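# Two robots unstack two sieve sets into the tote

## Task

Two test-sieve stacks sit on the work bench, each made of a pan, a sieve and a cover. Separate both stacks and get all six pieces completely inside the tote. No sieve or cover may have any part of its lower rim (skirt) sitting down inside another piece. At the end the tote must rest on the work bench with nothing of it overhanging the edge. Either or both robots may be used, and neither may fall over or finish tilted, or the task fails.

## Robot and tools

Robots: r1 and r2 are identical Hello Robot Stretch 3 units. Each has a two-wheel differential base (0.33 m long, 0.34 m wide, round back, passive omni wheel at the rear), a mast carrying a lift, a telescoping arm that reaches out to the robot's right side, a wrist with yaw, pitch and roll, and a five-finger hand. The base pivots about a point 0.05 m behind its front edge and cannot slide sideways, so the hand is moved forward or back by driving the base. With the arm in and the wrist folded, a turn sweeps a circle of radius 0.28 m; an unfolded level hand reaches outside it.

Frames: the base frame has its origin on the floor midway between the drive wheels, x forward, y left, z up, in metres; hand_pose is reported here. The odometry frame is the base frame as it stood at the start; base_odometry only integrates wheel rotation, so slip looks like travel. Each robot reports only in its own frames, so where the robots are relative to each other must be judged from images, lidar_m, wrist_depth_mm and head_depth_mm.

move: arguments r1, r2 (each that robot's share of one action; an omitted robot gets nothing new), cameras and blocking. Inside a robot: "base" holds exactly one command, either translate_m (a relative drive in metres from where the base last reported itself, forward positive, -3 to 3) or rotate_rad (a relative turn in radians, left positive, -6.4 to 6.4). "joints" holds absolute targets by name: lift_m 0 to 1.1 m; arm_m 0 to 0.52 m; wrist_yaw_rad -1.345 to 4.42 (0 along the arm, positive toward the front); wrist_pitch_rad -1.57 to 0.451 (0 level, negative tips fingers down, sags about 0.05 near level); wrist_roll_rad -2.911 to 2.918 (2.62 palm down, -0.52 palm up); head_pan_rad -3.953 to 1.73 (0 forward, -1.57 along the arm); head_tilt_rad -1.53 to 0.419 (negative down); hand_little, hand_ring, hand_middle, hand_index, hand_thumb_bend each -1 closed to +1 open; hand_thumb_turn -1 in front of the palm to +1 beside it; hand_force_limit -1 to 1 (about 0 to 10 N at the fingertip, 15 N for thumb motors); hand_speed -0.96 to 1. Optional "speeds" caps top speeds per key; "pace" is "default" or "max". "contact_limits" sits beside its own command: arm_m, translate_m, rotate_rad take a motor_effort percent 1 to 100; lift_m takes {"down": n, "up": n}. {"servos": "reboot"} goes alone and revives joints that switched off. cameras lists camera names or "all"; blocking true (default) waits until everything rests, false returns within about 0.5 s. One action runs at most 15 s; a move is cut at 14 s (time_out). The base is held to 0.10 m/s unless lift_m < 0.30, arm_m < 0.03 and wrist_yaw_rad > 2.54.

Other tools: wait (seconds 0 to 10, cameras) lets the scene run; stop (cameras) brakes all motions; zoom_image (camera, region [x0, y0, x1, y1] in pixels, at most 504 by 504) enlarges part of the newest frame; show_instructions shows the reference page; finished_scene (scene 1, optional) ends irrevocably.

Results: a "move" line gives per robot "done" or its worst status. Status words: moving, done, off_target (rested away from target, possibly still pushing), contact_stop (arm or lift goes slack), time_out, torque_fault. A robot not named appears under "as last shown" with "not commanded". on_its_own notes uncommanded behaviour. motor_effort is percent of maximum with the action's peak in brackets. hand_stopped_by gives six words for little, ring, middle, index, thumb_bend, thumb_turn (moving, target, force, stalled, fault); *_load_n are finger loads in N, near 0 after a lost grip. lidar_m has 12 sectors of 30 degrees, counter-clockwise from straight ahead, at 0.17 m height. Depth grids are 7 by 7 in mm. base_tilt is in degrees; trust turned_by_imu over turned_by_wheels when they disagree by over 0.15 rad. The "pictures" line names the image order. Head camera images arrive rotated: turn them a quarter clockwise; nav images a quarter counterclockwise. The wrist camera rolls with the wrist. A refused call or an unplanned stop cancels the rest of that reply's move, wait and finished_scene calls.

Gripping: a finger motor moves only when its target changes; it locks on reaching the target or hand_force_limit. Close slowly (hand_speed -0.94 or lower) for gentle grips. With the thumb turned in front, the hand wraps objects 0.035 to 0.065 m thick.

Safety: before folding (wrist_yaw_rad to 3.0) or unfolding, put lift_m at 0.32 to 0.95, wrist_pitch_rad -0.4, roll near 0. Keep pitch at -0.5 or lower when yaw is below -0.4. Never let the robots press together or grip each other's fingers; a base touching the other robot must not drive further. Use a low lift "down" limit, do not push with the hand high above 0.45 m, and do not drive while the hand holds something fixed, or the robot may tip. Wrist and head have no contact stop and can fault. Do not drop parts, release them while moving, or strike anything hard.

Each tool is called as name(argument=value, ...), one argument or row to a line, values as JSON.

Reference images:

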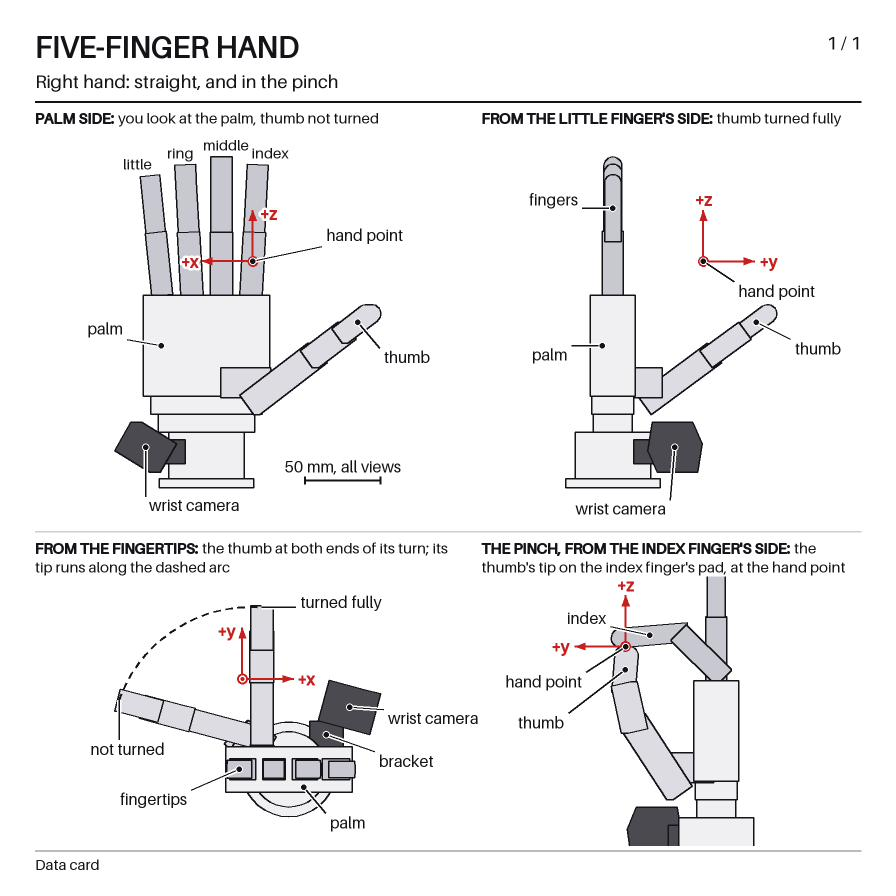

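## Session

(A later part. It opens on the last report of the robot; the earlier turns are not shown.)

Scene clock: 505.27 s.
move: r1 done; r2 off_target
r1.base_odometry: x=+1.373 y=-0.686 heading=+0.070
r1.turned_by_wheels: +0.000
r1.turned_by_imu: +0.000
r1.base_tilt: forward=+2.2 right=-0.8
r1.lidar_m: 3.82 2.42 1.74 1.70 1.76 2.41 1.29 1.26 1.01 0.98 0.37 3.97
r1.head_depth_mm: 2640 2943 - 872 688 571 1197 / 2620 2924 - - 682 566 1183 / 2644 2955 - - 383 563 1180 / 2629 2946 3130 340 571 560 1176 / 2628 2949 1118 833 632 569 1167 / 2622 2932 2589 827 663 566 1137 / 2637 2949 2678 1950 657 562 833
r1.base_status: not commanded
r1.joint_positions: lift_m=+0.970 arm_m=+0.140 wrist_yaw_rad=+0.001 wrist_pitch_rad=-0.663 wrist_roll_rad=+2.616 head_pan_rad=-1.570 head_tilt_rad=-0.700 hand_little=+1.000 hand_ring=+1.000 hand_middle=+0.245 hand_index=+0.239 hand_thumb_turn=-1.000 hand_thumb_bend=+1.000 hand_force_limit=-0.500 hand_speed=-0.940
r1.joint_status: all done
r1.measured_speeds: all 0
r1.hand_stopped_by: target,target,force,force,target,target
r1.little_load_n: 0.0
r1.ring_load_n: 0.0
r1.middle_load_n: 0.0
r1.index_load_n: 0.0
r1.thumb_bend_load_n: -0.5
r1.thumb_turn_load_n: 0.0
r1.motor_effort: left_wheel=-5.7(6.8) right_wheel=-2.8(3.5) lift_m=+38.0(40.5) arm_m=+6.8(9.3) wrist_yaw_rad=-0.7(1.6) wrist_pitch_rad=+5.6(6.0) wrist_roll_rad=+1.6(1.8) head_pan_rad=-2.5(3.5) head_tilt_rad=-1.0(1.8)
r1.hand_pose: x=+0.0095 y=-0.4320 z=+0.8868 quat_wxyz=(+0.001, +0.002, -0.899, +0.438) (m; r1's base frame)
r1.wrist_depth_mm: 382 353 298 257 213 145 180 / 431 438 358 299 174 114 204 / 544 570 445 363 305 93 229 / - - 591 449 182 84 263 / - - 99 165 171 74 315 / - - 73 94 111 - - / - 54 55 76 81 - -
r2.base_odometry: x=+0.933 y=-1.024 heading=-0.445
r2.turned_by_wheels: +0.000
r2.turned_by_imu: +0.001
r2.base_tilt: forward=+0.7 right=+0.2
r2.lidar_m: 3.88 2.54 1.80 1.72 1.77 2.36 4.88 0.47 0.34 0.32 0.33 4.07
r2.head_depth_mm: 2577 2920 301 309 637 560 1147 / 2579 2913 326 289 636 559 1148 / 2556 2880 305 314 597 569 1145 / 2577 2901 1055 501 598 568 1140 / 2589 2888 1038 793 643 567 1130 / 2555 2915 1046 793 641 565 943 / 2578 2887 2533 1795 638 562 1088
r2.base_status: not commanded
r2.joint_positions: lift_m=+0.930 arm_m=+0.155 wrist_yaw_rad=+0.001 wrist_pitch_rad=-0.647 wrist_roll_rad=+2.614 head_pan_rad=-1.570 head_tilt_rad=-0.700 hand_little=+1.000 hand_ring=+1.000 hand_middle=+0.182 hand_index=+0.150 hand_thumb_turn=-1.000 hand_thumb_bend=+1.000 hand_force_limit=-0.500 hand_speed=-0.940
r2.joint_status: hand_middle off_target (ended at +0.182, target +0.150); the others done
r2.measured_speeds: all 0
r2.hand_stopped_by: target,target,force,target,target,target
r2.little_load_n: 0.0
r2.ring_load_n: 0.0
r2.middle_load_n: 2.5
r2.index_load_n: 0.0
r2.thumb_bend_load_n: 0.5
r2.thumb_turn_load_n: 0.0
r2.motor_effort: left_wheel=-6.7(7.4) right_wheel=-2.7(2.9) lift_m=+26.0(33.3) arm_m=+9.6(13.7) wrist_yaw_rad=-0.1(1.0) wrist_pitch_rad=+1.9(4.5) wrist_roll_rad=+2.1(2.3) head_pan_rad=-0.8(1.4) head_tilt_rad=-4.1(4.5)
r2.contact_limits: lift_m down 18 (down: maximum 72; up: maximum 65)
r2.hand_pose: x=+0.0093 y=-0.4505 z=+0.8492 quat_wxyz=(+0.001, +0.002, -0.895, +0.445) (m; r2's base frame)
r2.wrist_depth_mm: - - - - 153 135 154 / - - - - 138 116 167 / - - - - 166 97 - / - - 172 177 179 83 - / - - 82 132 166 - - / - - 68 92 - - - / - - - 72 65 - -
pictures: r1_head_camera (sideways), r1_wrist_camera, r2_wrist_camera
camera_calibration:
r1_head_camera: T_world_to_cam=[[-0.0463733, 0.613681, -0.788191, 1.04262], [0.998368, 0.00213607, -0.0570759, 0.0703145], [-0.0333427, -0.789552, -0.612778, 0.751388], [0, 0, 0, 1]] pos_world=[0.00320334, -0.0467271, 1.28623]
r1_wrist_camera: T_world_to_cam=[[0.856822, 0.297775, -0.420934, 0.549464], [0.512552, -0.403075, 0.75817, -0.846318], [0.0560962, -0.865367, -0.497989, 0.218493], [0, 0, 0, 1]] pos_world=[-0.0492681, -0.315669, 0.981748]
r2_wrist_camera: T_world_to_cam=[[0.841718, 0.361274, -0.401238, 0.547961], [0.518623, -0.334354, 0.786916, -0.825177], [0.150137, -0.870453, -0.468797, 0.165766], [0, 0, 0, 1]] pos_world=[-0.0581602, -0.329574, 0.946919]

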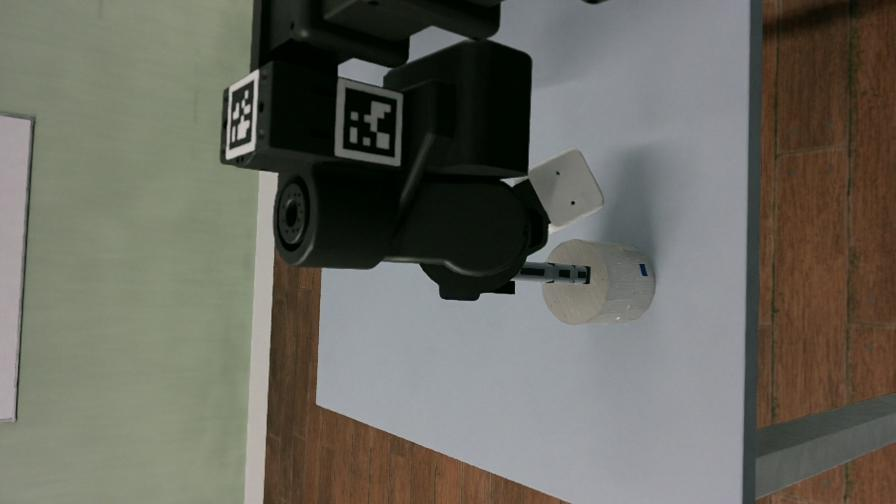

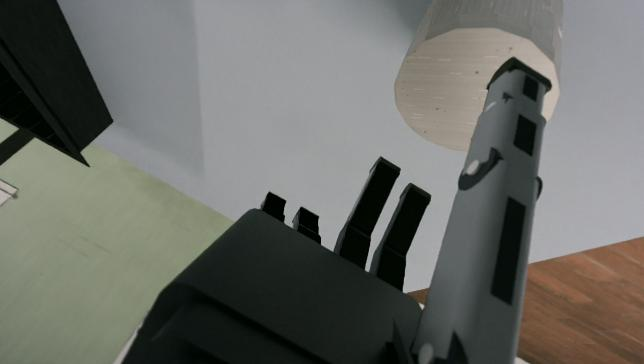

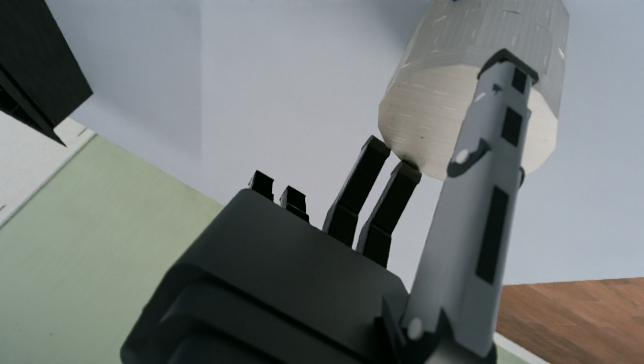

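move(
  r1={"joints": {"arm_m": 0.124, "hand_index": 0.65, "hand_middle": 0.65, "hand_speed": 0.0}},
  r2={"joints": {"lift_m": 0.97, "hand_index": 0.65, "hand_middle": 0.65, "hand_speed": 0.0}},
  cameras=["r1_wrist_camera", "r2_wrist_camera"],
)

Scene clock: 574.90 s.
move: r1 done; r2 done
r1.base_odometry: x=+1.373 y=-0.686 heading=+0.070
r1.turned_by_wheels: +0.000
r1.turned_by_imu: +0.000
r1.base_tilt: forward=+2.2 right=-0.7
r1.lidar_m: 3.83 2.41 1.74 1.70 1.76 2.41 1.29 1.26 1.01 0.98 0.37 3.98
r1.head_depth_mm: 2615 2964 - - 670 571 1192 / 2645 2936 - - 663 566 1187 / 2646 2945 - - 370 564 1184 / 2597 2933 3123 842 559 559 1173 / 2615 2943 1122 837 632 570 1171 / 2622 2944 2582 830 663 566 1136 / 2620 2924 2663 1953 658 562 831
r1.base_status: not commanded
r1.joint_positions: lift_m=+0.970 arm_m=+0.124 wrist_yaw_rad=+0.001 wrist_pitch_rad=-0.663 wrist_roll_rad=+2.616 head_pan_rad=-1.570 head_tilt_rad=-0.700 hand_little=+1.000 hand_ring=+1.000 hand_middle=+0.650 hand_index=+0.650 hand_thumb_turn=-1.000 hand_thumb_bend=+1.000 hand_force_limit=-0.500 hand_speed=+0.000
r1.joint_status: all done
r1.measured_speeds: all 0
r1.hand_stopped_by: target,target,target,target,target,target
r1.little_load_n: 0.0
r1.ring_load_n: 0.0
r1.middle_load_n: 0.0
r1.index_load_n: 0.0
r1.thumb_bend_load_n: 0.0
r1.thumb_turn_load_n: 0.0
r1.motor_effort: left_wheel=-5.3(6.7) right_wheel=-3.0(3.5) lift_m=+35.7(38.9) arm_m=-22.3(23.3) wrist_yaw_rad=-0.2(1.7) wrist_pitch_rad=+5.6(6.2) wrist_roll_rad=+1.6(1.7) head_pan_rad=-2.3(3.4) head_tilt_rad=-0.8(1.2)
r1.hand_pose: x=+0.0095 y=-0.4158 z=+0.8867 quat_wxyz=(+0.001, +0.002, -0.899, +0.438) (m; r1's base frame)
r1.wrist_depth_mm: 380 350 298 257 213 176 183 / 437 438 355 299 176 153 204 / 560 556 445 361 201 93 231 / - - 589 444 378 84 263 / - - 99 166 191 74 315 / - - 73 95 111 - - / - 53 55 76 81 - -
r2.base_odometry: x=+0.933 y=-1.024 heading=-0.445
r2.turned_by_wheels: +0.000
r2.turned_by_imu: +0.001
r2.base_tilt: forward=+0.9 right=+0.1
r2.lidar_m: 3.88 2.52 1.80 1.72 1.77 2.36 4.88 0.48 0.34 0.32 0.33 4.08
r2.head_depth_mm: 2577 2882 943 760 655 562 1152 / 2534 2825 - 756 651 559 1147 / 2585 2889 - 290 630 570 1140 / 2566 2889 1051 627 597 567 1137 / 2589 2866 1047 793 644 566 1135 / 2560 2919 1050 793 641 564 948 / 2532 2922 2499 1792 638 562 1089
r2.base_status: not commanded
r2.joint_positions: lift_m=+0.970 arm_m=+0.155 wrist_yaw_rad=+0.001 wrist_pitch_rad=-0.659 wrist_roll_rad=+2.614 head_pan_rad=-1.570 head_tilt_rad=-0.700 hand_little=+1.000 hand_ring=+1.000 hand_middle=+0.650 hand_index=+0.650 hand_thumb_turn=-1.000 hand_thumb_bend=+1.000 hand_force_limit=-0.500 hand_speed=+0.000
r2.joint_status: all done
r2.measured_speeds: all 0
r2.hand_stopped_by: target,target,target,target,target,target
r2.little_load_n: 0.0
r2.ring_load_n: 0.0
r2.middle_load_n: 0.0
r2.index_load_n: 0.0
r2.thumb_bend_load_n: 0.0
r2.thumb_turn_load_n: 0.0
r2.motor_effort: left_wheel=-6.8(7.3) right_wheel=-2.7(3.0) lift_m=+31.2(36.3) arm_m=+5.1(6.7) wrist_yaw_rad=-0.2(0.7) wrist_pitch_rad=+4.2(4.6) wrist_roll_rad=+2.0(2.3) head_pan_rad=-1.3(1.5) head_tilt_rad=-3.7(4.3)
r2.hand_pose: x=+0.0093 y=-0.4477 z=+0.8873 quat_wxyz=(+0.001, +0.002, -0.898, +0.440) (m; r2's base frame)
r2.wrist_depth_mm: - - - - 160 147 - / - - - - 180 110 - / - - - - - 96 - / - - 196 200 - 83 - / - - 82 133 88 - - / - - 68 92 - - - / - - - 71 65 - -
pictures: r1_wrist_camera, r2_wrist_camera
camera_calibration:
r1_wrist_camera: T_world_to_cam=[[0.856814, 0.298087, -0.42073, 0.544562], [0.512564, -0.403616, 0.757873, -0.839699], [0.0560986, -0.865008, -0.498613, 0.233148], [0, 0, 0, 1]] pos_world=[-0.0492682, -0.299568, 0.981749]
r2_wrist_camera: T_world_to_cam=[[0.841704, 0.36629, -0.396693, 0.560492], [0.518649, -0.344216, 0.782636, -0.854889], [0.150123, -0.864493, -0.479704, 0.198361], [0, 0, 0, 1]] pos_world=[-0.0581601, -0.328087, 0.986564]

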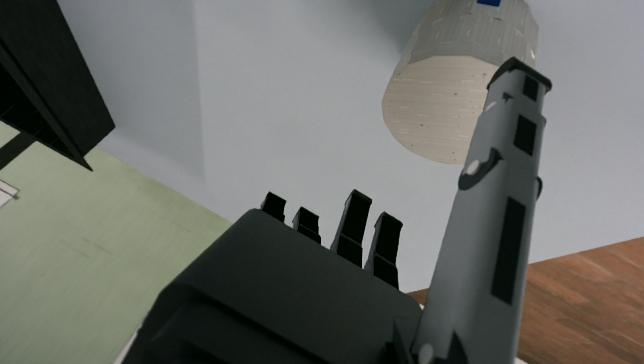

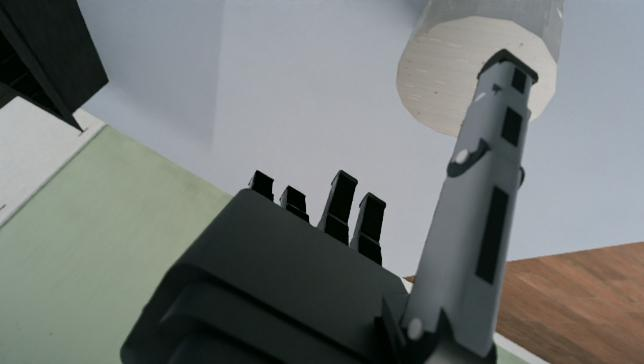

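move(
  r1={"base": {"translate_m": 0.003}},
  r2={"base": {"translate_m": 0.004}, "joints": {"arm_m": 0.133}},
  cameras=[],
)

move(
  r1={"joints": {"lift_m": 0.919, "hand_speed": -0.94}, "speeds": {"lift_m": 0.04}, "contact_limits": {"lift_m": {"down": 18}}},
  r2={"joints": {"lift_m": 0.919, "hand_speed": -0.94}, "speeds": {"lift_m": 0.04}, "contact_limits": {"lift_m": {"down": 18}}},
  cameras=["r1_wrist_camera", "r2_wrist_camera"],
)

Scene clock: 591.90 s.
move: r1 done; r2 done
r1.base_odometry: x=+1.376 y=-0.686 heading=+0.070
r1.turned_by_wheels: +0.000
r1.turned_by_imu: +0.000
r1.base_tilt: forward=+2.3 right=-0.8
r1.lidar_m: 3.83 2.41 1.73 1.69 1.76 2.41 1.30 1.26 1.02 0.98 0.37 3.98
r1.head_depth_mm: 2642 2974 - - 671 569 1196 / 2640 2961 - - 661 567 1185 / 2621 2945 - - 369 564 1177 / 2604 2961 3087 844 557 560 1170 / 2602 2943 1120 837 650 571 1171 / 2628 2952 2598 830 662 565 1134 / 2611 2956 2674 1963 658 562 1086
r1.base_status: done
r1.joint_positions: lift_m=+0.970 arm_m=+0.124 wrist_yaw_rad=+0.001 wrist_pitch_rad=-0.663 wrist_roll_rad=+2.616 head_pan_rad=-1.570 head_tilt_rad=-0.700 hand_little=+1.000 hand_ring=+1.000 hand_middle=+0.650 hand_index=+0.650 hand_thumb_turn=-1.000 hand_thumb_bend=+1.000 hand_force_limit=-0.500 hand_speed=+0.000
r1.joint_status: not commanded
r1.measured_speeds: all 0
r1.hand_stopped_by: target,target,target,target,target,target
r1.little_load_n: -0.5
r1.ring_load_n: 0.0
r1.middle_load_n: 0.0
r1.index_load_n: 0.0
r1.thumb_bend_load_n: 0.0
r1.thumb_turn_load_n: 0.0
r1.motor_effort: left_wheel=+5.2(6.8) right_wheel=+4.8(7.6) lift_m=+24.9(27.7) arm_m=-22.2(22.5) wrist_yaw_rad=-1.0(1.5) wrist_pitch_rad=+5.4(6.2) wrist_roll_rad=+1.6(1.7) head_pan_rad=-3.4(3.4) head_tilt_rad=-0.4(0.9)
r1.hand_pose: x=+0.0095 y=-0.4158 z=+0.8867 quat_wxyz=(+0.001, +0.002, -0.899, +0.438) (m; r1's base frame)
r1.wrist_depth_mm: 383 355 297 256 204 175 183 / 437 434 356 300 174 152 205 / 558 561 445 359 203 93 228 / - - 587 439 378 85 263 / - - 99 166 191 74 315 / - - 73 95 111 - - / - 54 55 76 81 - -
r2.base_odometry: x=+0.936 y=-1.025 heading=-0.445
r2.turned_by_wheels: +0.000
r2.turned_by_imu: +0.001
r2.base_tilt: forward=+0.9 right=+0.2
r2.lidar_m: 3.87 2.52 1.80 1.72 1.77 2.37 4.88 0.47 0.34 0.32 0.33 4.06
r2.head_depth_mm: 2602 2864 - - 654 561 1149 / 2597 2866 - - 634 559 1143 / 2542 2903 - - 603 559 1141 / 2536 2923 1057 748 597 567 1143 / 2536 2860 1047 797 641 567 1137 / 2571 2908 1042 793 641 566 941 / 2572 2911 2508 1788 638 563 1087
r2.base_status: done
r2.joint_positions: lift_m=+0.970 arm_m=+0.133 wrist_yaw_rad=+0.001 wrist_pitch_rad=-0.659 wrist_roll_rad=+2.614 head_pan_rad=-1.570 head_tilt_rad=-0.700 hand_little=+1.000 hand_ring=+1.000 hand_middle=+0.650 hand_index=+0.650 hand_thumb_turn=-1.000 hand_thumb_bend=+1.000 hand_force_limit=-0.500 hand_speed=+0.000
r2.joint_status: all done
r2.measured_speeds: all 0
r2.hand_stopped_by: target,target,target,target,target,target
r2.little_load_n: 0.0
r2.ring_load_n: 0.0
r2.middle_load_n: 0.0
r2.index_load_n: 0.0
r2.thumb_bend_load_n: 0.0
r2.thumb_turn_load_n: 0.0
r2.motor_effort: left_wheel=+4.2(6.5) right_wheel=+7.2(10.0) lift_m=+27.9(29.3) arm_m=-14.4(18.3) wrist_yaw_rad=+0.2(0.9) wrist_pitch_rad=+4.2(4.4) wrist_roll_rad=+2.0(2.2) head_pan_rad=-1.4(1.9) head_tilt_rad=-4.2(4.2)
r2.hand_pose: x=+0.0093 y=-0.4257 z=+0.8873 quat_wxyz=(+0.001, +0.002, -0.898, +0.440) (m; r2's base frame)
r2.wrist_depth_mm: - - - - 177 179 - / 496 - - - 183 106 - / - - - - 213 95 - / - - 196 199 - 83 - / - - 82 133 88 - - / - - 68 91 - - - / - - - 71 65 - -
pictures: none
No camera images: "cameras" was empty.

Scene clock: 593.67 s.
move: r1 done; r2 done
r1.base_odometry: x=+1.376 y=-0.686 heading=+0.070
r1.turned_by_wheels: +0.000
r1.turned_by_imu: +0.000
r1.base_tilt: forward=+2.3 right=-0.7
r1.lidar_m: 3.83 2.42 1.74 1.70 1.76 2.41 1.29 1.26 1.01 0.98 0.37 3.97
r1.head_depth_mm: 2621 2968 2927 - - 556 1194 / 2639 2960 3016 - 286 566 1187 / 2640 2939 2950 - 297 549 1181 / 2642 2960 2815 785 297 558 1174 / 2625 2949 1118 837 632 569 1166 / 2602 2925 2607 829 664 565 1142 / 2605 2945 2677 1957 659 561 1085
r1.base_status: not commanded
r1.joint_positions: lift_m=+0.919 arm_m=+0.124 wrist_yaw_rad=+0.001 wrist_pitch_rad=-0.664 wrist_roll_rad=+2.616 head_pan_rad=-1.570 head_tilt_rad=-0.700 hand_little=+1.000 hand_ring=+1.000 hand_middle=+0.650 hand_index=+0.650 hand_thumb_turn=-1.000 hand_thumb_bend=+1.000 hand_force_limit=-0.500 hand_speed=-0.940
r1.joint_status: all done
r1.measured_speeds: all 0
r1.hand_stopped_by: target,target,target,target,target,target
r1.little_load_n: 0.0
r1.ring_load_n: 0.0
r1.middle_load_n: 0.0
r1.index_load_n: 0.0
r1.thumb_bend_load_n: 0.0
r1.thumb_turn_load_n: 0.0
r1.motor_effort: left_wheel=+4.3(5.7) right_wheel=+5.0(5.5) lift_m=+16.5(23.6) arm_m=-20.5(22.4) wrist_yaw_rad=-0.8(1.8) wrist_pitch_rad=+6.1(6.1) wrist_roll_rad=+1.6(1.7) head_pan_rad=-2.6(3.1) head_tilt_rad=-0.3(0.9)
r1.contact_limits: lift_m down 18 (down: maximum 72; up: maximum 65)
r1.hand_pose: x=+0.0095 y=-0.4157 z=+0.8356 quat_wxyz=(+0.001, +0.002, -0.899, +0.438) (m; r1's base frame)
r1.wrist_depth_mm: 326 270 227 197 173 156 141 / 402 336 273 230 154 138 156 / 477 444 342 276 137 93 176 / - 648 450 345 163 83 204 / - - 98 166 184 74 236 / - - 73 96 111 294 293 / - 53 55 76 81 - -
r2.base_odometry: x=+0.936 y=-1.025 heading=-0.445
r2.turned_by_wheels: +0.000
r2.turned_by_imu: +0.000
r2.base_tilt: forward=+0.8 right=+0.1
r2.lidar_m: 3.89 2.53 1.81 1.72 1.77 2.36 4.89 0.47 0.34 0.32 0.33 4.08
r2.head_depth_mm: 2549 2874 2722 314 620 562 1160 / 2551 2913 2827 285 411 559 1147 / 2600 2893 1063 290 308 559 1147 / 2565 2912 1057 772 590 568 1145 / 2583 2875 1041 799 646 566 1133 / 2566 2889 1047 791 643 562 938 / 2581 2896 2523 1784 639 563 1093
r2.base_status: not commanded
r2.joint_positions: lift_m=+0.919 arm_m=+0.133 wrist_yaw_rad=+0.001 wrist_pitch_rad=-0.660 wrist_roll_rad=+2.614 head_pan_rad=-1.570 head_tilt_rad=-0.700 hand_little=+1.000 hand_ring=+1.000 hand_middle=+0.650 hand_index=+0.650 hand_thumb_turn=-1.000 hand_thumb_bend=+1.000 hand_force_limit=-0.500 hand_speed=-0.940
r2.joint_status: all done
r2.measured_speeds: all 0
r2.hand_stopped_by: target,target,target,target,target,target
r2.little_load_n: 0.0
r2.ring_load_n: 0.0
r2.middle_load_n: 0.0
r2.index_load_n: 0.0
r2.thumb_bend_load_n: 0.0
r2.thumb_turn_load_n: 0.5
r2.motor_effort: left_wheel=+4.4(4.8) right_wheel=+6.6(7.7) lift_m=+24.4(27.2) arm_m=-7.5(15.0) wrist_yaw_rad=+0.5(0.9) wrist_pitch_rad=+4.4(4.5) wrist_roll_rad=+2.1(2.2) head_pan_rad=-1.6(1.9) head_tilt_rad=-3.9(4.3)
r2.contact_limits: lift_m down 18 (down: maximum 72; up: maximum 65)
r2.hand_pose: x=+0.0093 y=-0.4257 z=+0.8362 quat_wxyz=(+0.001, +0.002, -0.898, +0.440) (m; r2's base frame)
r2.wrist_depth_mm: - - - - 171 163 147 / - - - - 155 108 163 / - - - - 147 95 - / - - - 194 176 83 - / - - 82 133 88 - - / - - 68 92 - - - / - - - 71 65 - -
pictures: r1_wrist_camera, r2_wrist_camera
camera_calibration:
r1_wrist_camera: T_world_to_cam=[[0.856797, 0.298322, -0.420599, 0.52301], [0.512594, -0.404012, 0.757642, -0.800874], [0.0560943, -0.864742, -0.499074, 0.208179], [0, 0, 0, 1]] pos_world=[-0.0492683, -0.299567, 0.93065]
r2_wrist_camera: T_world_to_cam=[[0.841712, 0.366432, -0.396546, 0.532073], [0.518636, -0.344503, 0.782518, -0.807347], [0.150128, -0.864318, -0.480017, 0.193349], [0, 0, 0, 1]] pos_world=[-0.0581601, -0.305987, 0.935566]

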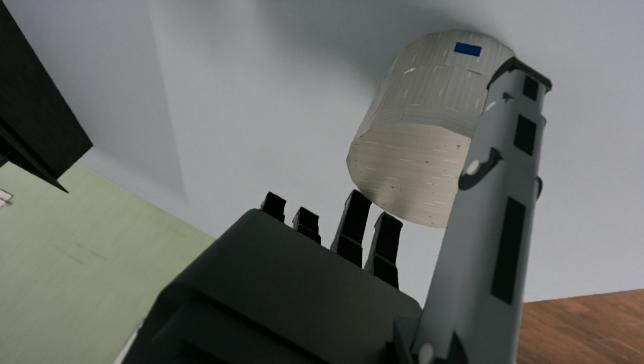

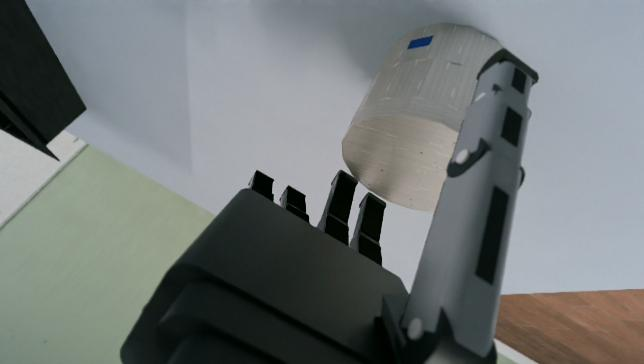

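move(
  r1={"joints": {"hand_index": 0.2, "hand_middle": 0.2, "hand_force_limit": -0.4}},
  r2={"joints": {"hand_index": 0.2, "hand_middle": 0.2, "hand_force_limit": -0.4}},
  cameras=["r1_wrist_camera", "r2_wrist_camera"],
)

Scene clock: 601.07 s.
move: r1 off_target; r2 off_target
r1.base_odometry: x=+1.376 y=-0.686 heading=+0.070
r1.turned_by_wheels: +0.000
r1.turned_by_imu: +0.000
r1.base_tilt: forward=+2.3 right=-0.7
r1.lidar_m: 3.80 2.41 1.73 1.70 1.76 2.41 1.29 1.26 1.01 0.98 0.37 3.99
r1.head_depth_mm: 2645 2941 2907 - - 556 1192 / 2621 2965 3029 - 286 567 1187 / 2646 2924 2968 - 297 549 1177 / 2621 2963 2807 786 297 559 1175 / 2618 2927 1121 835 647 570 1168 / 2626 2954 2579 831 664 564 1139 / 2619 2922 2703 1954 659 561 1088
r1.base_status: not commanded
r1.joint_positions: lift_m=+0.919 arm_m=+0.124 wrist_yaw_rad=+0.001 wrist_pitch_rad=-0.657 wrist_roll_rad=+2.616 head_pan_rad=-1.570 head_tilt_rad=-0.700 hand_little=+1.000 hand_ring=+1.000 hand_middle=+0.268 hand_index=+0.268 hand_thumb_turn=-1.000 hand_thumb_bend=+1.000 hand_force_limit=-0.400 hand_speed=-0.940
r1.joint_status: hand_middle off_target (ended at +0.268, target +0.200); hand_index off_target (ended at +0.268, target +0.200); the others done
r1.measured_speeds: all 0
r1.hand_stopped_by: target,target,force,force,target,target
r1.little_load_n: 0.0
r1.ring_load_n: 0.0
r1.middle_load_n: 4.0
r1.index_load_n: 3.5
r1.thumb_bend_load_n: 1.5
r1.thumb_turn_load_n: 0.5
r1.motor_effort: left_wheel=+5.0(5.9) right_wheel=+5.4(5.5) lift_m=+17.3(17.5) arm_m=-14.6(17.6) wrist_yaw_rad=-0.7(1.3) wrist_pitch_rad=+4.3(6.1) wrist_roll_rad=+1.6(1.8) head_pan_rad=-2.5(3.6) head_tilt_rad=+0.2(0.8)
r1.contact_limits: lift_m down 18 (down: maximum 72; up: maximum 65)
r1.hand_pose: x=+0.0095 y=-0.4173 z=+0.8367 quat_wxyz=(+0.001, +0.001, -0.898, +0.441) (m; r1's base frame)
r1.wrist_depth_mm: 331 274 231 200 170 142 141 / 407 342 276 234 132 113 158 / 474 449 346 282 138 93 177 / - 675 462 350 166 83 206 / - - 99 160 171 74 238 / - - 73 94 111 299 297 / - 53 55 76 81 - -
r2.base_odometry: x=+0.936 y=-1.025 heading=-0.445
r2.turned_by_wheels: +0.000
r2.turned_by_imu: +0.001
r2.base_tilt: forward=+0.8 right=+0.2
r2.lidar_m: 3.87 2.52 1.80 1.72 1.77 2.37 4.87 0.47 0.34 0.32 0.33 4.07
r2.head_depth_mm: 2546 2887 2726 314 620 559 1144 / 2571 2877 2844 285 412 557 1143 / 2607 2886 1060 289 309 558 1141 / 2574 2880 1055 748 573 566 1138 / 2571 2907 1045 797 643 565 1134 / 2563 2911 1043 793 643 564 939 / 2563 2874 2524 1793 638 563 1090
r2.base_status: not commanded
r2.joint_positions: lift_m=+0.919 arm_m=+0.133 wrist_yaw_rad=+0.001 wrist_pitch_rad=-0.653 wrist_roll_rad=+2.615 head_pan_rad=-1.570 head_tilt_rad=-0.700 hand_little=+1.000 hand_ring=+1.000 hand_middle=+0.251 hand_index=+0.262 hand_thumb_turn=-1.000 hand_thumb_bend=+1.000 hand_force_limit=-0.400 hand_speed=-0.940
r2.joint_status: hand_middle off_target (ended at +0.251, target +0.200); hand_index off_target (ended at +0.262, target +0.200); the others done
r2.measured_speeds: all 0
r2.hand_stopped_by: target,target,force,force,target,target
r2.little_load_n: 0.0
r2.ring_load_n: 0.0
r2.middle_load_n: 4.5
r2.index_load_n: 3.0
r2.thumb_bend_load_n: 1.0
r2.thumb_turn_load_n: 0.5
r2.motor_effort: left_wheel=+4.4(4.9) right_wheel=+7.2(8.1) lift_m=+25.7(25.7) arm_m=+15.9(15.9) wrist_yaw_rad=-0.3(0.8) wrist_pitch_rad=+3.2(4.4) wrist_roll_rad=+1.9(2.2) head_pan_rad=-2.1(2.4) head_tilt_rad=-3.3(4.2)
r2.contact_limits: lift_m down 18 (down: maximum 72; up: maximum 65)
r2.hand_pose: x=+0.0093 y=-0.4272 z=+0.8373 quat_wxyz=(+0.001, +0.002, -0.897, +0.443) (m; r2's base frame)
r2.wrist_depth_mm: - - - - 156 141 147 / - - - - 131 116 165 / - - - - 147 96 - / - - 130 178 180 83 - / - - 82 132 169 - - / - - 68 92 - - - / - - - 71 65 - -
pictures: r1_wrist_camera, r2_wrist_camera
camera_calibration:
r1_wrist_camera: T_world_to_cam=[[0.856829, 0.295139, -0.422772, 0.524472], [0.512551, -0.398518, 0.760576, -0.802543], [0.0559935, -0.868376, -0.492736, 0.200533], [0, 0, 0, 1]] pos_world=[-0.049268, -0.300482, 0.930936]
r2_wrist_camera: T_world_to_cam=[[0.842124, 0.363246, -0.398597, 0.533432], [0.518021, -0.339366, 0.785166, -0.808727], [0.149938, -0.867689, -0.473957, 0.185945], [0, 0, 0, 1]] pos_world=[-0.0581588, -0.306879, 0.935739]

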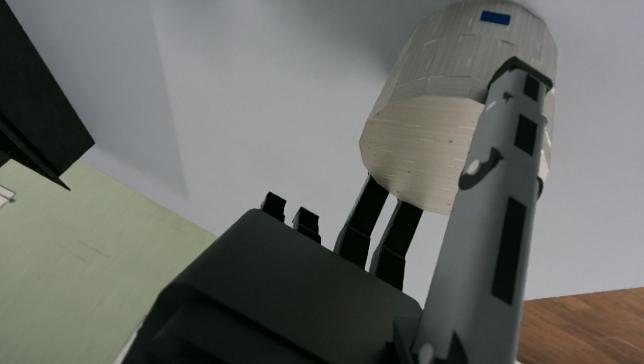

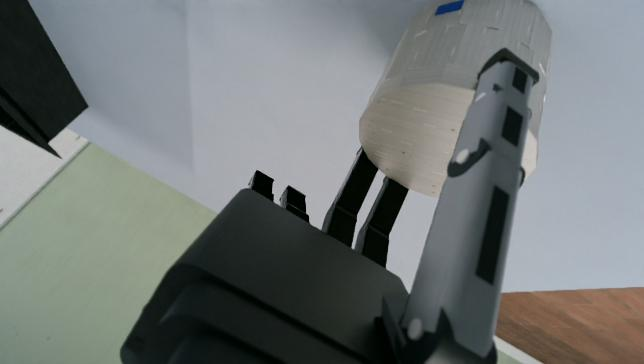

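move(
  r1={"joints": {"hand_index": 0.15, "hand_middle": 0.15, "hand_force_limit": 0.0}},
  r2={"joints": {"hand_index": 0.15, "hand_middle": 0.15, "hand_force_limit": 0.0}},
  cameras=[],
)

move(
  r1={"joints": {"lift_m": 0.935}, "speeds": {"lift_m": 0.02}},
  r2={"joints": {"lift_m": 0.935}, "speeds": {"lift_m": 0.02}},
  cameras=["r1_wrist_camera", "r2_wrist_camera"],
)

Scene clock: 614.23 s.
move: r1 off_target; r2 off_target
r1.base_odometry: x=+1.376 y=-0.686 heading=+0.070
r1.turned_by_wheels: +0.000
r1.turned_by_imu: +0.000
r1.base_tilt: forward=+2.3 right=-0.7
r1.lidar_m: 3.80 2.41 1.74 1.70 1.76 2.40 1.29 1.26 1.01 0.98 0.37 3.98
r1.head_depth_mm: 2624 2930 2935 - - 556 1191 / 2634 2951 2994 - 286 566 1189 / 2620 2969 2949 - 297 548 1179 / 2607 2939 2793 784 297 559 1173 / 2616 2962 1117 837 647 569 1166 / 2608 2963 2600 829 663 565 1137 / 2596 2931 2706 1945 658 562 1087
r1.base_status: not commanded
r1.joint_positions: lift_m=+0.919 arm_m=+0.124 wrist_yaw_rad=+0.001 wrist_pitch_rad=-0.657 wrist_roll_rad=+2.616 head_pan_rad=-1.570 head_tilt_rad=-0.700 hand_little=+1.000 hand_ring=+1.000 hand_middle=+0.264 hand_index=+0.259 hand_thumb_turn=-1.000 hand_thumb_bend=+1.001 hand_force_limit=+0.000 hand_speed=-0.940
r1.joint_status: hand_middle off_target (ended at +0.264, target +0.150); hand_index off_target (ended at +0.259, target +0.150); the others done
r1.measured_speeds: all 0
r1.hand_stopped_by: target,target,force,force,target,target
r1.little_load_n: -0.5
r1.ring_load_n: 0.0
r1.middle_load_n: 4.5
r1.index_load_n: 6.5
r1.thumb_bend_load_n: 2.0
r1.thumb_turn_load_n: 0.0
r1.motor_effort: left_wheel=+4.2(5.8) right_wheel=+5.1(5.6) lift_m=+18.1(19.0) arm_m=-11.0(11.7) wrist_yaw_rad=+0.2(1.8) wrist_pitch_rad=+4.3(4.6) wrist_roll_rad=+1.6(1.7) head_pan_rad=-2.1(2.7) head_tilt_rad=+0.3(1.0)
r1.contact_limits: lift_m down 18 (down: maximum 72; up: maximum 65)
r1.hand_pose: x=+0.0095 y=-0.4173 z=+0.8367 quat_wxyz=(+0.001, +0.001, -0.898, +0.441) (m; r1's base frame)
r1.wrist_depth_mm: 332 274 230 199 170 141 141 / 401 338 278 232 132 113 157 / 479 454 347 283 139 93 178 / - 659 460 349 165 84 205 / - - 99 160 171 74 240 / - - 74 94 111 297 297 / - 53 55 76 81 - -
r2.base_odometry: x=+0.936 y=-1.025 heading=-0.445
r2.turned_by_wheels: +0.000
r2.turned_by_imu: +0.000
r2.base_tilt: forward=+0.9 right=+0.1
r2.lidar_m: 3.87 2.53 1.79 1.72 1.77 2.37 4.89 0.47 0.34 0.32 0.33 4.06
r2.head_depth_mm: 2556 2906 2734 314 619 560 1148 / 2555 2896 2873 285 412 557 1148 / 2590 2914 1064 290 309 557 1145 / 2554 2905 1055 749 573 568 1141 / 2562 2894 1050 796 644 565 1140 / 2551 2866 1037 793 640 563 938 / 2579 2897 2512 1807 640 562 1084
r2.base_status: not commanded
r2.joint_positions: lift_m=+0.919 arm_m=+0.133 wrist_yaw_rad=+0.001 wrist_pitch_rad=-0.653 wrist_roll_rad=+2.615 head_pan_rad=-1.570 head_tilt_rad=-0.700 hand_little=+1.000 hand_ring=+1.000 hand_middle=+0.247 hand_index=+0.253 hand_thumb_turn=-1.000 hand_thumb_bend=+1.000 hand_force_limit=+0.000 hand_speed=-0.940
r2.joint_status: hand_middle off_target (ended at +0.247, target +0.150); hand_index off_target (ended at +0.253, target +0.150); the others done
r2.measured_speeds: all 0
r2.hand_stopped_by: target,target,force,force,target,target
r2.little_load_n: 0.0
r2.ring_load_n: 0.0
r2.middle_load_n: 5.0
r2.index_load_n: 6.0
r2.thumb_bend_load_n: 2.0
r2.thumb_turn_load_n: 0.0
r2.motor_effort: left_wheel=+4.7(4.8) right_wheel=+7.1(7.9) lift_m=+25.3(26.1) arm_m=+16.0(17.9) wrist_yaw_rad=-0.1(0.6) wrist_pitch_rad=+3.2(3.2) wrist_roll_rad=+1.8(1.9) head_pan_rad=-2.5(2.5) head_tilt_rad=-3.0(3.9)
r2.contact_limits: lift_m down 18 (down: maximum 72; up: maximum 65)
r2.hand_pose: x=+0.0093 y=-0.4272 z=+0.8373 quat_wxyz=(+0.001, +0.002, -0.897, +0.443) (m; r2's base frame)
r2.wrist_depth_mm: - - - - 151 140 147 / - - - - 131 110 165 / - - - - 146 96 - / - - 130 179 179 83 - / - - 82 131 169 - - / - - 68 91 - - - / - - - 71 65 - -
pictures: none
No camera images: "cameras" was empty.

Scene clock: 615.40 s.
move: r1 done; r2 done
r1.base_odometry: x=+1.376 y=-0.686 heading=+0.070
r1.turned_by_wheels: +0.000
r1.turned_by_imu: +0.000
r1.base_tilt: forward=+2.2 right=-0.7
r1.lidar_m: 3.81 2.41 1.73 1.69 1.76 2.41 1.29 1.26 1.01 0.98 0.37 3.95
r1.head_depth_mm: 2607 2942 3095 - 650 557 1193 / 2618 2950 3182 - 630 567 1186 / 2605 2969 2965 - 288 551 1183 / 2607 2950 2813 349 287 560 1174 / 2632 2933 1123 837 631 569 1167 / 2632 2934 2587 829 664 567 1137 / 2610 2952 2698 1936 658 560 1086
r1.base_status: not commanded
r1.joint_positions: lift_m=+0.935 arm_m=+0.124 wrist_yaw_rad=+0.001 wrist_pitch_rad=-0.666 wrist_roll_rad=+2.616 head_pan_rad=-1.570 head_tilt_rad=-0.700 hand_little=+1.000 hand_ring=+1.000 hand_middle=+0.264 hand_index=+0.259 hand_thumb_turn=-1.000 hand_thumb_bend=+1.001 hand_force_limit=+0.000 hand_speed=-0.940
r1.joint_status: all done
r1.measured_speeds: all 0
r1.hand_stopped_by: target,target,force,force,target,target
r1.little_load_n: 0.0
r1.ring_load_n: 0.0
r1.middle_load_n: 4.0
r1.index_load_n: 6.5
r1.thumb_bend_load_n: 2.0
r1.thumb_turn_load_n: 0.5
r1.motor_effort: left_wheel=+4.5(5.7) right_wheel=+4.9(5.5) lift_m=+37.3(40.8) arm_m=-10.2(11.3) wrist_yaw_rad=-0.6(1.5) wrist_pitch_rad=+6.4(6.4) wrist_roll_rad=+1.5(1.7) head_pan_rad=-2.4(3.6) head_tilt_rad=+0.6(1.0)
r1.hand_pose: x=+0.0095 y=-0.4152 z=+0.8513 quat_wxyz=(+0.001, +0.001, -0.900, +0.437) (m; r1's base frame)
r1.wrist_depth_mm: 352 295 249 215 185 145 154 / 412 365 298 251 132 108 171 / 489 484 369 306 138 93 193 / - 701 492 382 166 84 220 / - - 99 160 170 73 259 / - - 73 94 111 323 - / - 54 55 76 81 - -
r2.base_odometry: x=+0.936 y=-1.025 heading=-0.445
r2.turned_by_wheels: +0.000
r2.turned_by_imu: +0.000
r2.base_tilt: forward=+0.8 right=+0.2
r2.lidar_m: 3.88 2.53 1.80 1.72 1.77 2.37 4.90 0.47 0.34 0.32 0.33 4.08
r2.head_depth_mm: 2577 2885 2874 740 621 562 1162 / 2544 2938 - - 617 559 1152 / 2541 2897 2673 295 398 557 1141 / 2537 2901 1056 726 570 569 1136 / 2550 2887 1048 799 642 566 1129 / 2573 2928 1045 792 641 563 940 / 2573 2896 2496 1799 638 563 1084
r2.base_status: not commanded
r2.joint_positions: lift_m=+0.935 arm_m=+0.133 wrist_yaw_rad=+0.001 wrist_pitch_rad=-0.661 wrist_roll_rad=+2.615 head_pan_rad=-1.570 head_tilt_rad=-0.700 hand_little=+1.000 hand_ring=+1.000 hand_middle=+0.247 hand_index=+0.253 hand_thumb_turn=-1.000 hand_thumb_bend=+1.000 hand_force_limit=+0.000 hand_speed=-0.940
r2.joint_status: all done
r2.measured_speeds: all 0
r2.hand_stopped_by: target,target,force,force,target,target
r2.little_load_n: 0.0
r2.ring_load_n: 0.0
r2.middle_load_n: 4.5
r2.index_load_n: 6.0
r2.thumb_bend_load_n: 2.0
r2.thumb_turn_load_n: 0.0
r2.motor_effort: left_wheel=+4.5(4.8) right_wheel=+7.1(8.0) lift_m=+30.8(34.6) arm_m=+11.0(16.3) wrist_yaw_rad=+0.1(0.8) wrist_pitch_rad=+4.6(4.9) wrist_roll_rad=+1.8(2.0) head_pan_rad=-2.5(2.5) head_tilt_rad=-3.4(3.8)
r2.hand_pose: x=+0.0093 y=-0.4253 z=+0.8520 quat_wxyz=(+0.001, +0.002, -0.899, +0.439) (m; r2's base frame)
r2.wrist_depth_mm: - - - - 157 143 159 / - - - - 131 109 171 / - - - - 147 96 - / - - - 179 179 83 - / - - 82 131 170 - - / - - 68 91 - - - / - - - 71 65 - -
pictures: r1_wrist_camera, r2_wrist_camera
camera_calibration:
r1_wrist_camera: T_world_to_cam=[[0.856817, 0.299124, -0.419986, 0.529313], [0.51257, -0.405664, 0.756775, -0.812551], [0.0559961, -0.86369, -0.500902, 0.21847], [0, 0, 0, 1]] pos_world=[-0.0492681, -0.299263, 0.946655]
r2_wrist_camera: T_world_to_cam=[[0.842123, 0.366622, -0.395496, 0.537388], [0.518023, -0.34603, 0.78225, -0.819972], [0.149937, -0.863627, -0.481318, 0.202594], [0, 0, 0, 1]] pos_world=[-0.0581588, -0.305788, 0.95147]

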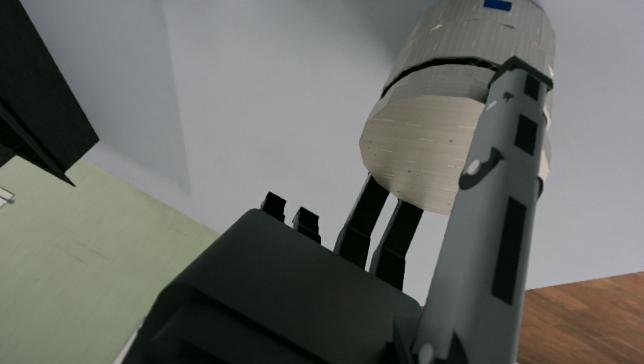

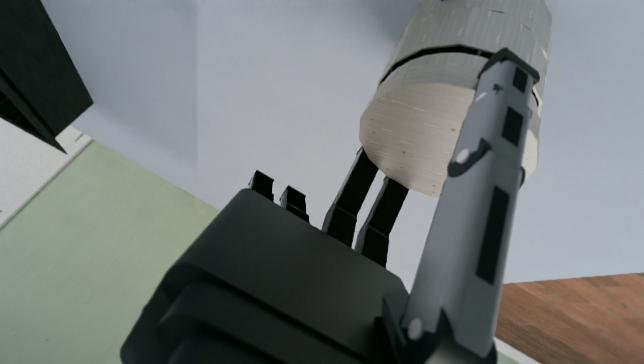

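move(
  r1={"joints": {"lift_m": 1.05}, "speeds": {"lift_m": 0.05}},
  r2={"joints": {"lift_m": 1.05}, "speeds": {"lift_m": 0.05}},
  cameras=["r1_wrist_camera", "r2_wrist_camera", "r1_head_camera", "r2_head_camera"],
)

Scene clock: 632.20 s.
move: r1 done; r2 done
r1.base_odometry: x=+1.376 y=-0.686 heading=+0.070
r1.turned_by_wheels: +0.000
r1.turned_by_imu: +0.000
r1.base_tilt: forward=+2.3 right=-0.7
r1.lidar_m: 3.81 2.41 1.73 1.70 1.76 2.41 1.29 1.26 1.02 0.98 0.37 3.96
r1.head_depth_mm: - - - 869 690 570 1194 / - - - 858 684 567 1186 / 2580 - - 315 661 563 1182 / 2590 2954 - 469 619 560 1174 / 2640 2966 1123 836 651 569 1168 / 2638 2924 2603 828 663 566 1138 / 2609 2957 2673 1952 659 562 1090
r1.base_status: not commanded
r1.joint_positions: lift_m=+1.050 arm_m=+0.124 wrist_yaw_rad=+0.001 wrist_pitch_rad=-0.667 wrist_roll_rad=+2.616 head_pan_rad=-1.570 head_tilt_rad=-0.700 hand_little=+1.000 hand_ring=+1.000 hand_middle=+0.264 hand_index=+0.259 hand_thumb_turn=-1.000 hand_thumb_bend=+1.001 hand_force_limit=+0.000 hand_speed=-0.940
r1.joint_status: all done
r1.measured_speeds: all 0
r1.hand_stopped_by: target,target,force,force,target,target
r1.little_load_n: 0.0
r1.ring_load_n: 0.0
r1.middle_load_n: 4.0
r1.index_load_n: 6.5
r1.thumb_bend_load_n: 2.0
r1.thumb_turn_load_n: 0.0
r1.motor_effort: left_wheel=+4.5(5.7) right_wheel=+5.1(5.8) lift_m=+39.1(41.8) arm_m=-4.3(7.4) wrist_yaw_rad=-0.2(1.9) wrist_pitch_rad=+6.4(7.0) wrist_roll_rad=+1.7(1.8) head_pan_rad=-2.5(3.8) head_tilt_rad=+1.1(1.4)
r1.hand_pose: x=+0.0094 y=-0.4150 z=+0.9662 quat_wxyz=(+0.001, +0.001, -0.900, +0.436) (m; r1's base frame)
r1.wrist_depth_mm: 538 463 402 347 307 244 248 / 608 553 482 407 131 108 277 / - 732 598 500 138 93 310 / - - 775 618 166 84 381 / - - 98 160 170 74 - / - - 74 94 111 - - / - 53 55 76 81 - -
r2.base_odometry: x=+0.936 y=-1.025 heading=-0.445
r2.turned_by_wheels: +0.000
r2.turned_by_imu: +0.001
r2.base_tilt: forward=+0.8 right=+0.1
r2.lidar_m: 3.86 2.53 1.80 1.72 1.77 2.37 4.88 0.47 0.34 0.32 0.33 4.07
r2.head_depth_mm: - - - 814 656 561 1146 / - - 941 733 653 557 1145 / 2473 - - 479 648 558 1141 / 2561 2903 407 495 606 568 1140 / 2533 2897 1044 799 643 567 1140 / 2560 2916 1043 792 642 565 944 / 2537 2883 2519 1814 639 560 1086
r2.base_status: not commanded
r2.joint_positions: lift_m=+1.050 arm_m=+0.133 wrist_yaw_rad=+0.001 wrist_pitch_rad=-0.662 wrist_roll_rad=+2.615 head_pan_rad=-1.570 head_tilt_rad=-0.700 hand_little=+1.000 hand_ring=+1.000 hand_middle=+0.247 hand_index=+0.253 hand_thumb_turn=-1.000 hand_thumb_bend=+1.000 hand_force_limit=+0.000 hand_speed=-0.940
r2.joint_status: all done
r2.measured_speeds: all 0
r2.hand_stopped_by: target,target,force,force,target,target
r2.little_load_n: 0.0
r2.ring_load_n: 0.0
r2.middle_load_n: 4.5
r2.index_load_n: 6.5
r2.thumb_bend_load_n: 2.0
r2.thumb_turn_load_n: 0.5
r2.motor_effort: left_wheel=+4.6(4.9) right_wheel=+7.3(8.3) lift_m=+32.4(36.9) arm_m=-12.4(12.6) wrist_yaw_rad=+0.1(0.8) wrist_pitch_rad=+4.7(5.0) wrist_roll_rad=+1.8(2.1) head_pan_rad=-2.5(2.9) head_tilt_rad=-3.5(3.9)
r2.hand_pose: x=+0.0093 y=-0.4251 z=+0.9669 quat_wxyz=(+0.001, +0.002, -0.899, +0.439) (m; r2's base frame)
r2.wrist_depth_mm: 535 - - - - 249 - / - - - - 130 106 - / - - - - 146 96 - / - - - 178 179 84 - / - - 82 131 169 - - / - - 68 91 - - - / - - - 71 65 - -
pictures: r1_head_camera (sideways), r1_wrist_camera, r2_head_camera (sideways), r2_wrist_camera
camera_calibration:
r1_head_camera: T_world_to_cam=[[-0.0462505, 0.613685, -0.788196, 1.04263], [0.99837, 0.00198161, -0.0570404, 0.070262], [-0.0334429, -0.789549, -0.612776, 0.751386], [0, 0, 0, 1]] pos_world=[0.00320297, -0.0467272, 1.28623]
r1_wrist_camera: T_world_to_cam=[[0.856804, 0.299592, -0.419681, 0.577354], [0.512593, -0.406473, 0.756325, -0.899228], [0.0559995, -0.863148, -0.501836, 0.277267], [0, 0, 0, 1]] pos_world=[-0.0492682, -0.29916, 1.06156]
r2_head_camera: T_world_to_cam=[[-0.0330909, 0.639985, -0.767674, 1.01317], [0.999445, 0.0241067, -0.0229845, 0.0291984], [0.00379633, -0.768009, -0.640428, 0.794541], [0, 0, 0, 1]] pos_world=[0.00132828, -0.0389058, 1.2873]
r2_wrist_camera: T_world_to_cam=[[0.842119, 0.367007, -0.395149, 0.582582], [0.518028, -0.346769, 0.78192, -0.909772], [0.149945, -0.863167, -0.48214, 0.259049], [0, 0, 0, 1]] pos_world=[-0.0581589, -0.305689, 1.06647]

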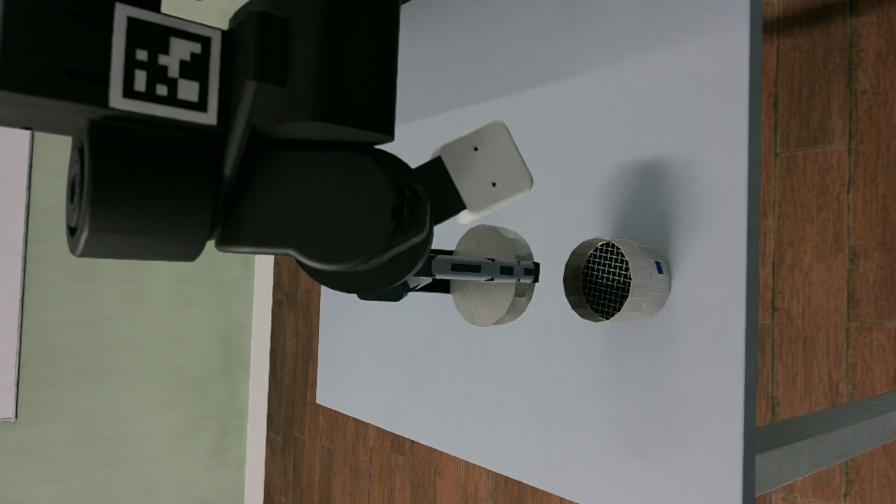

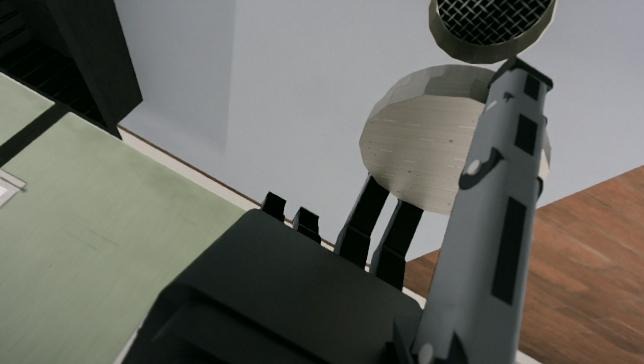

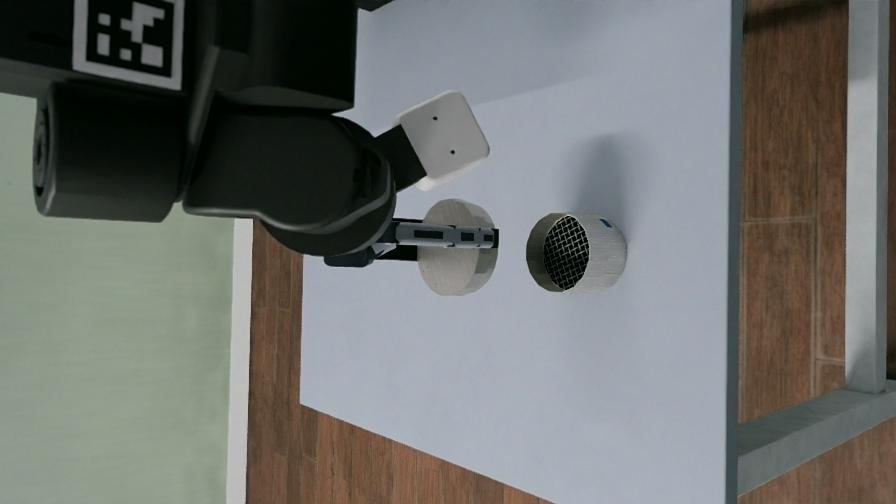

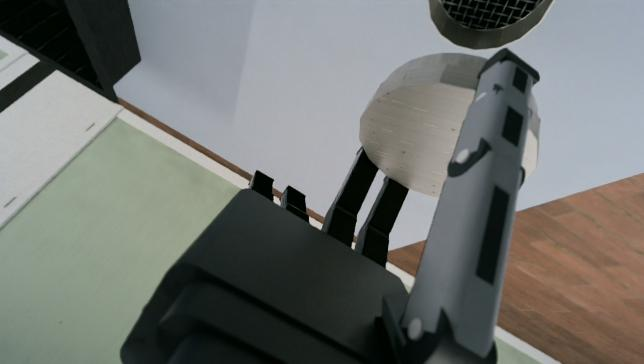

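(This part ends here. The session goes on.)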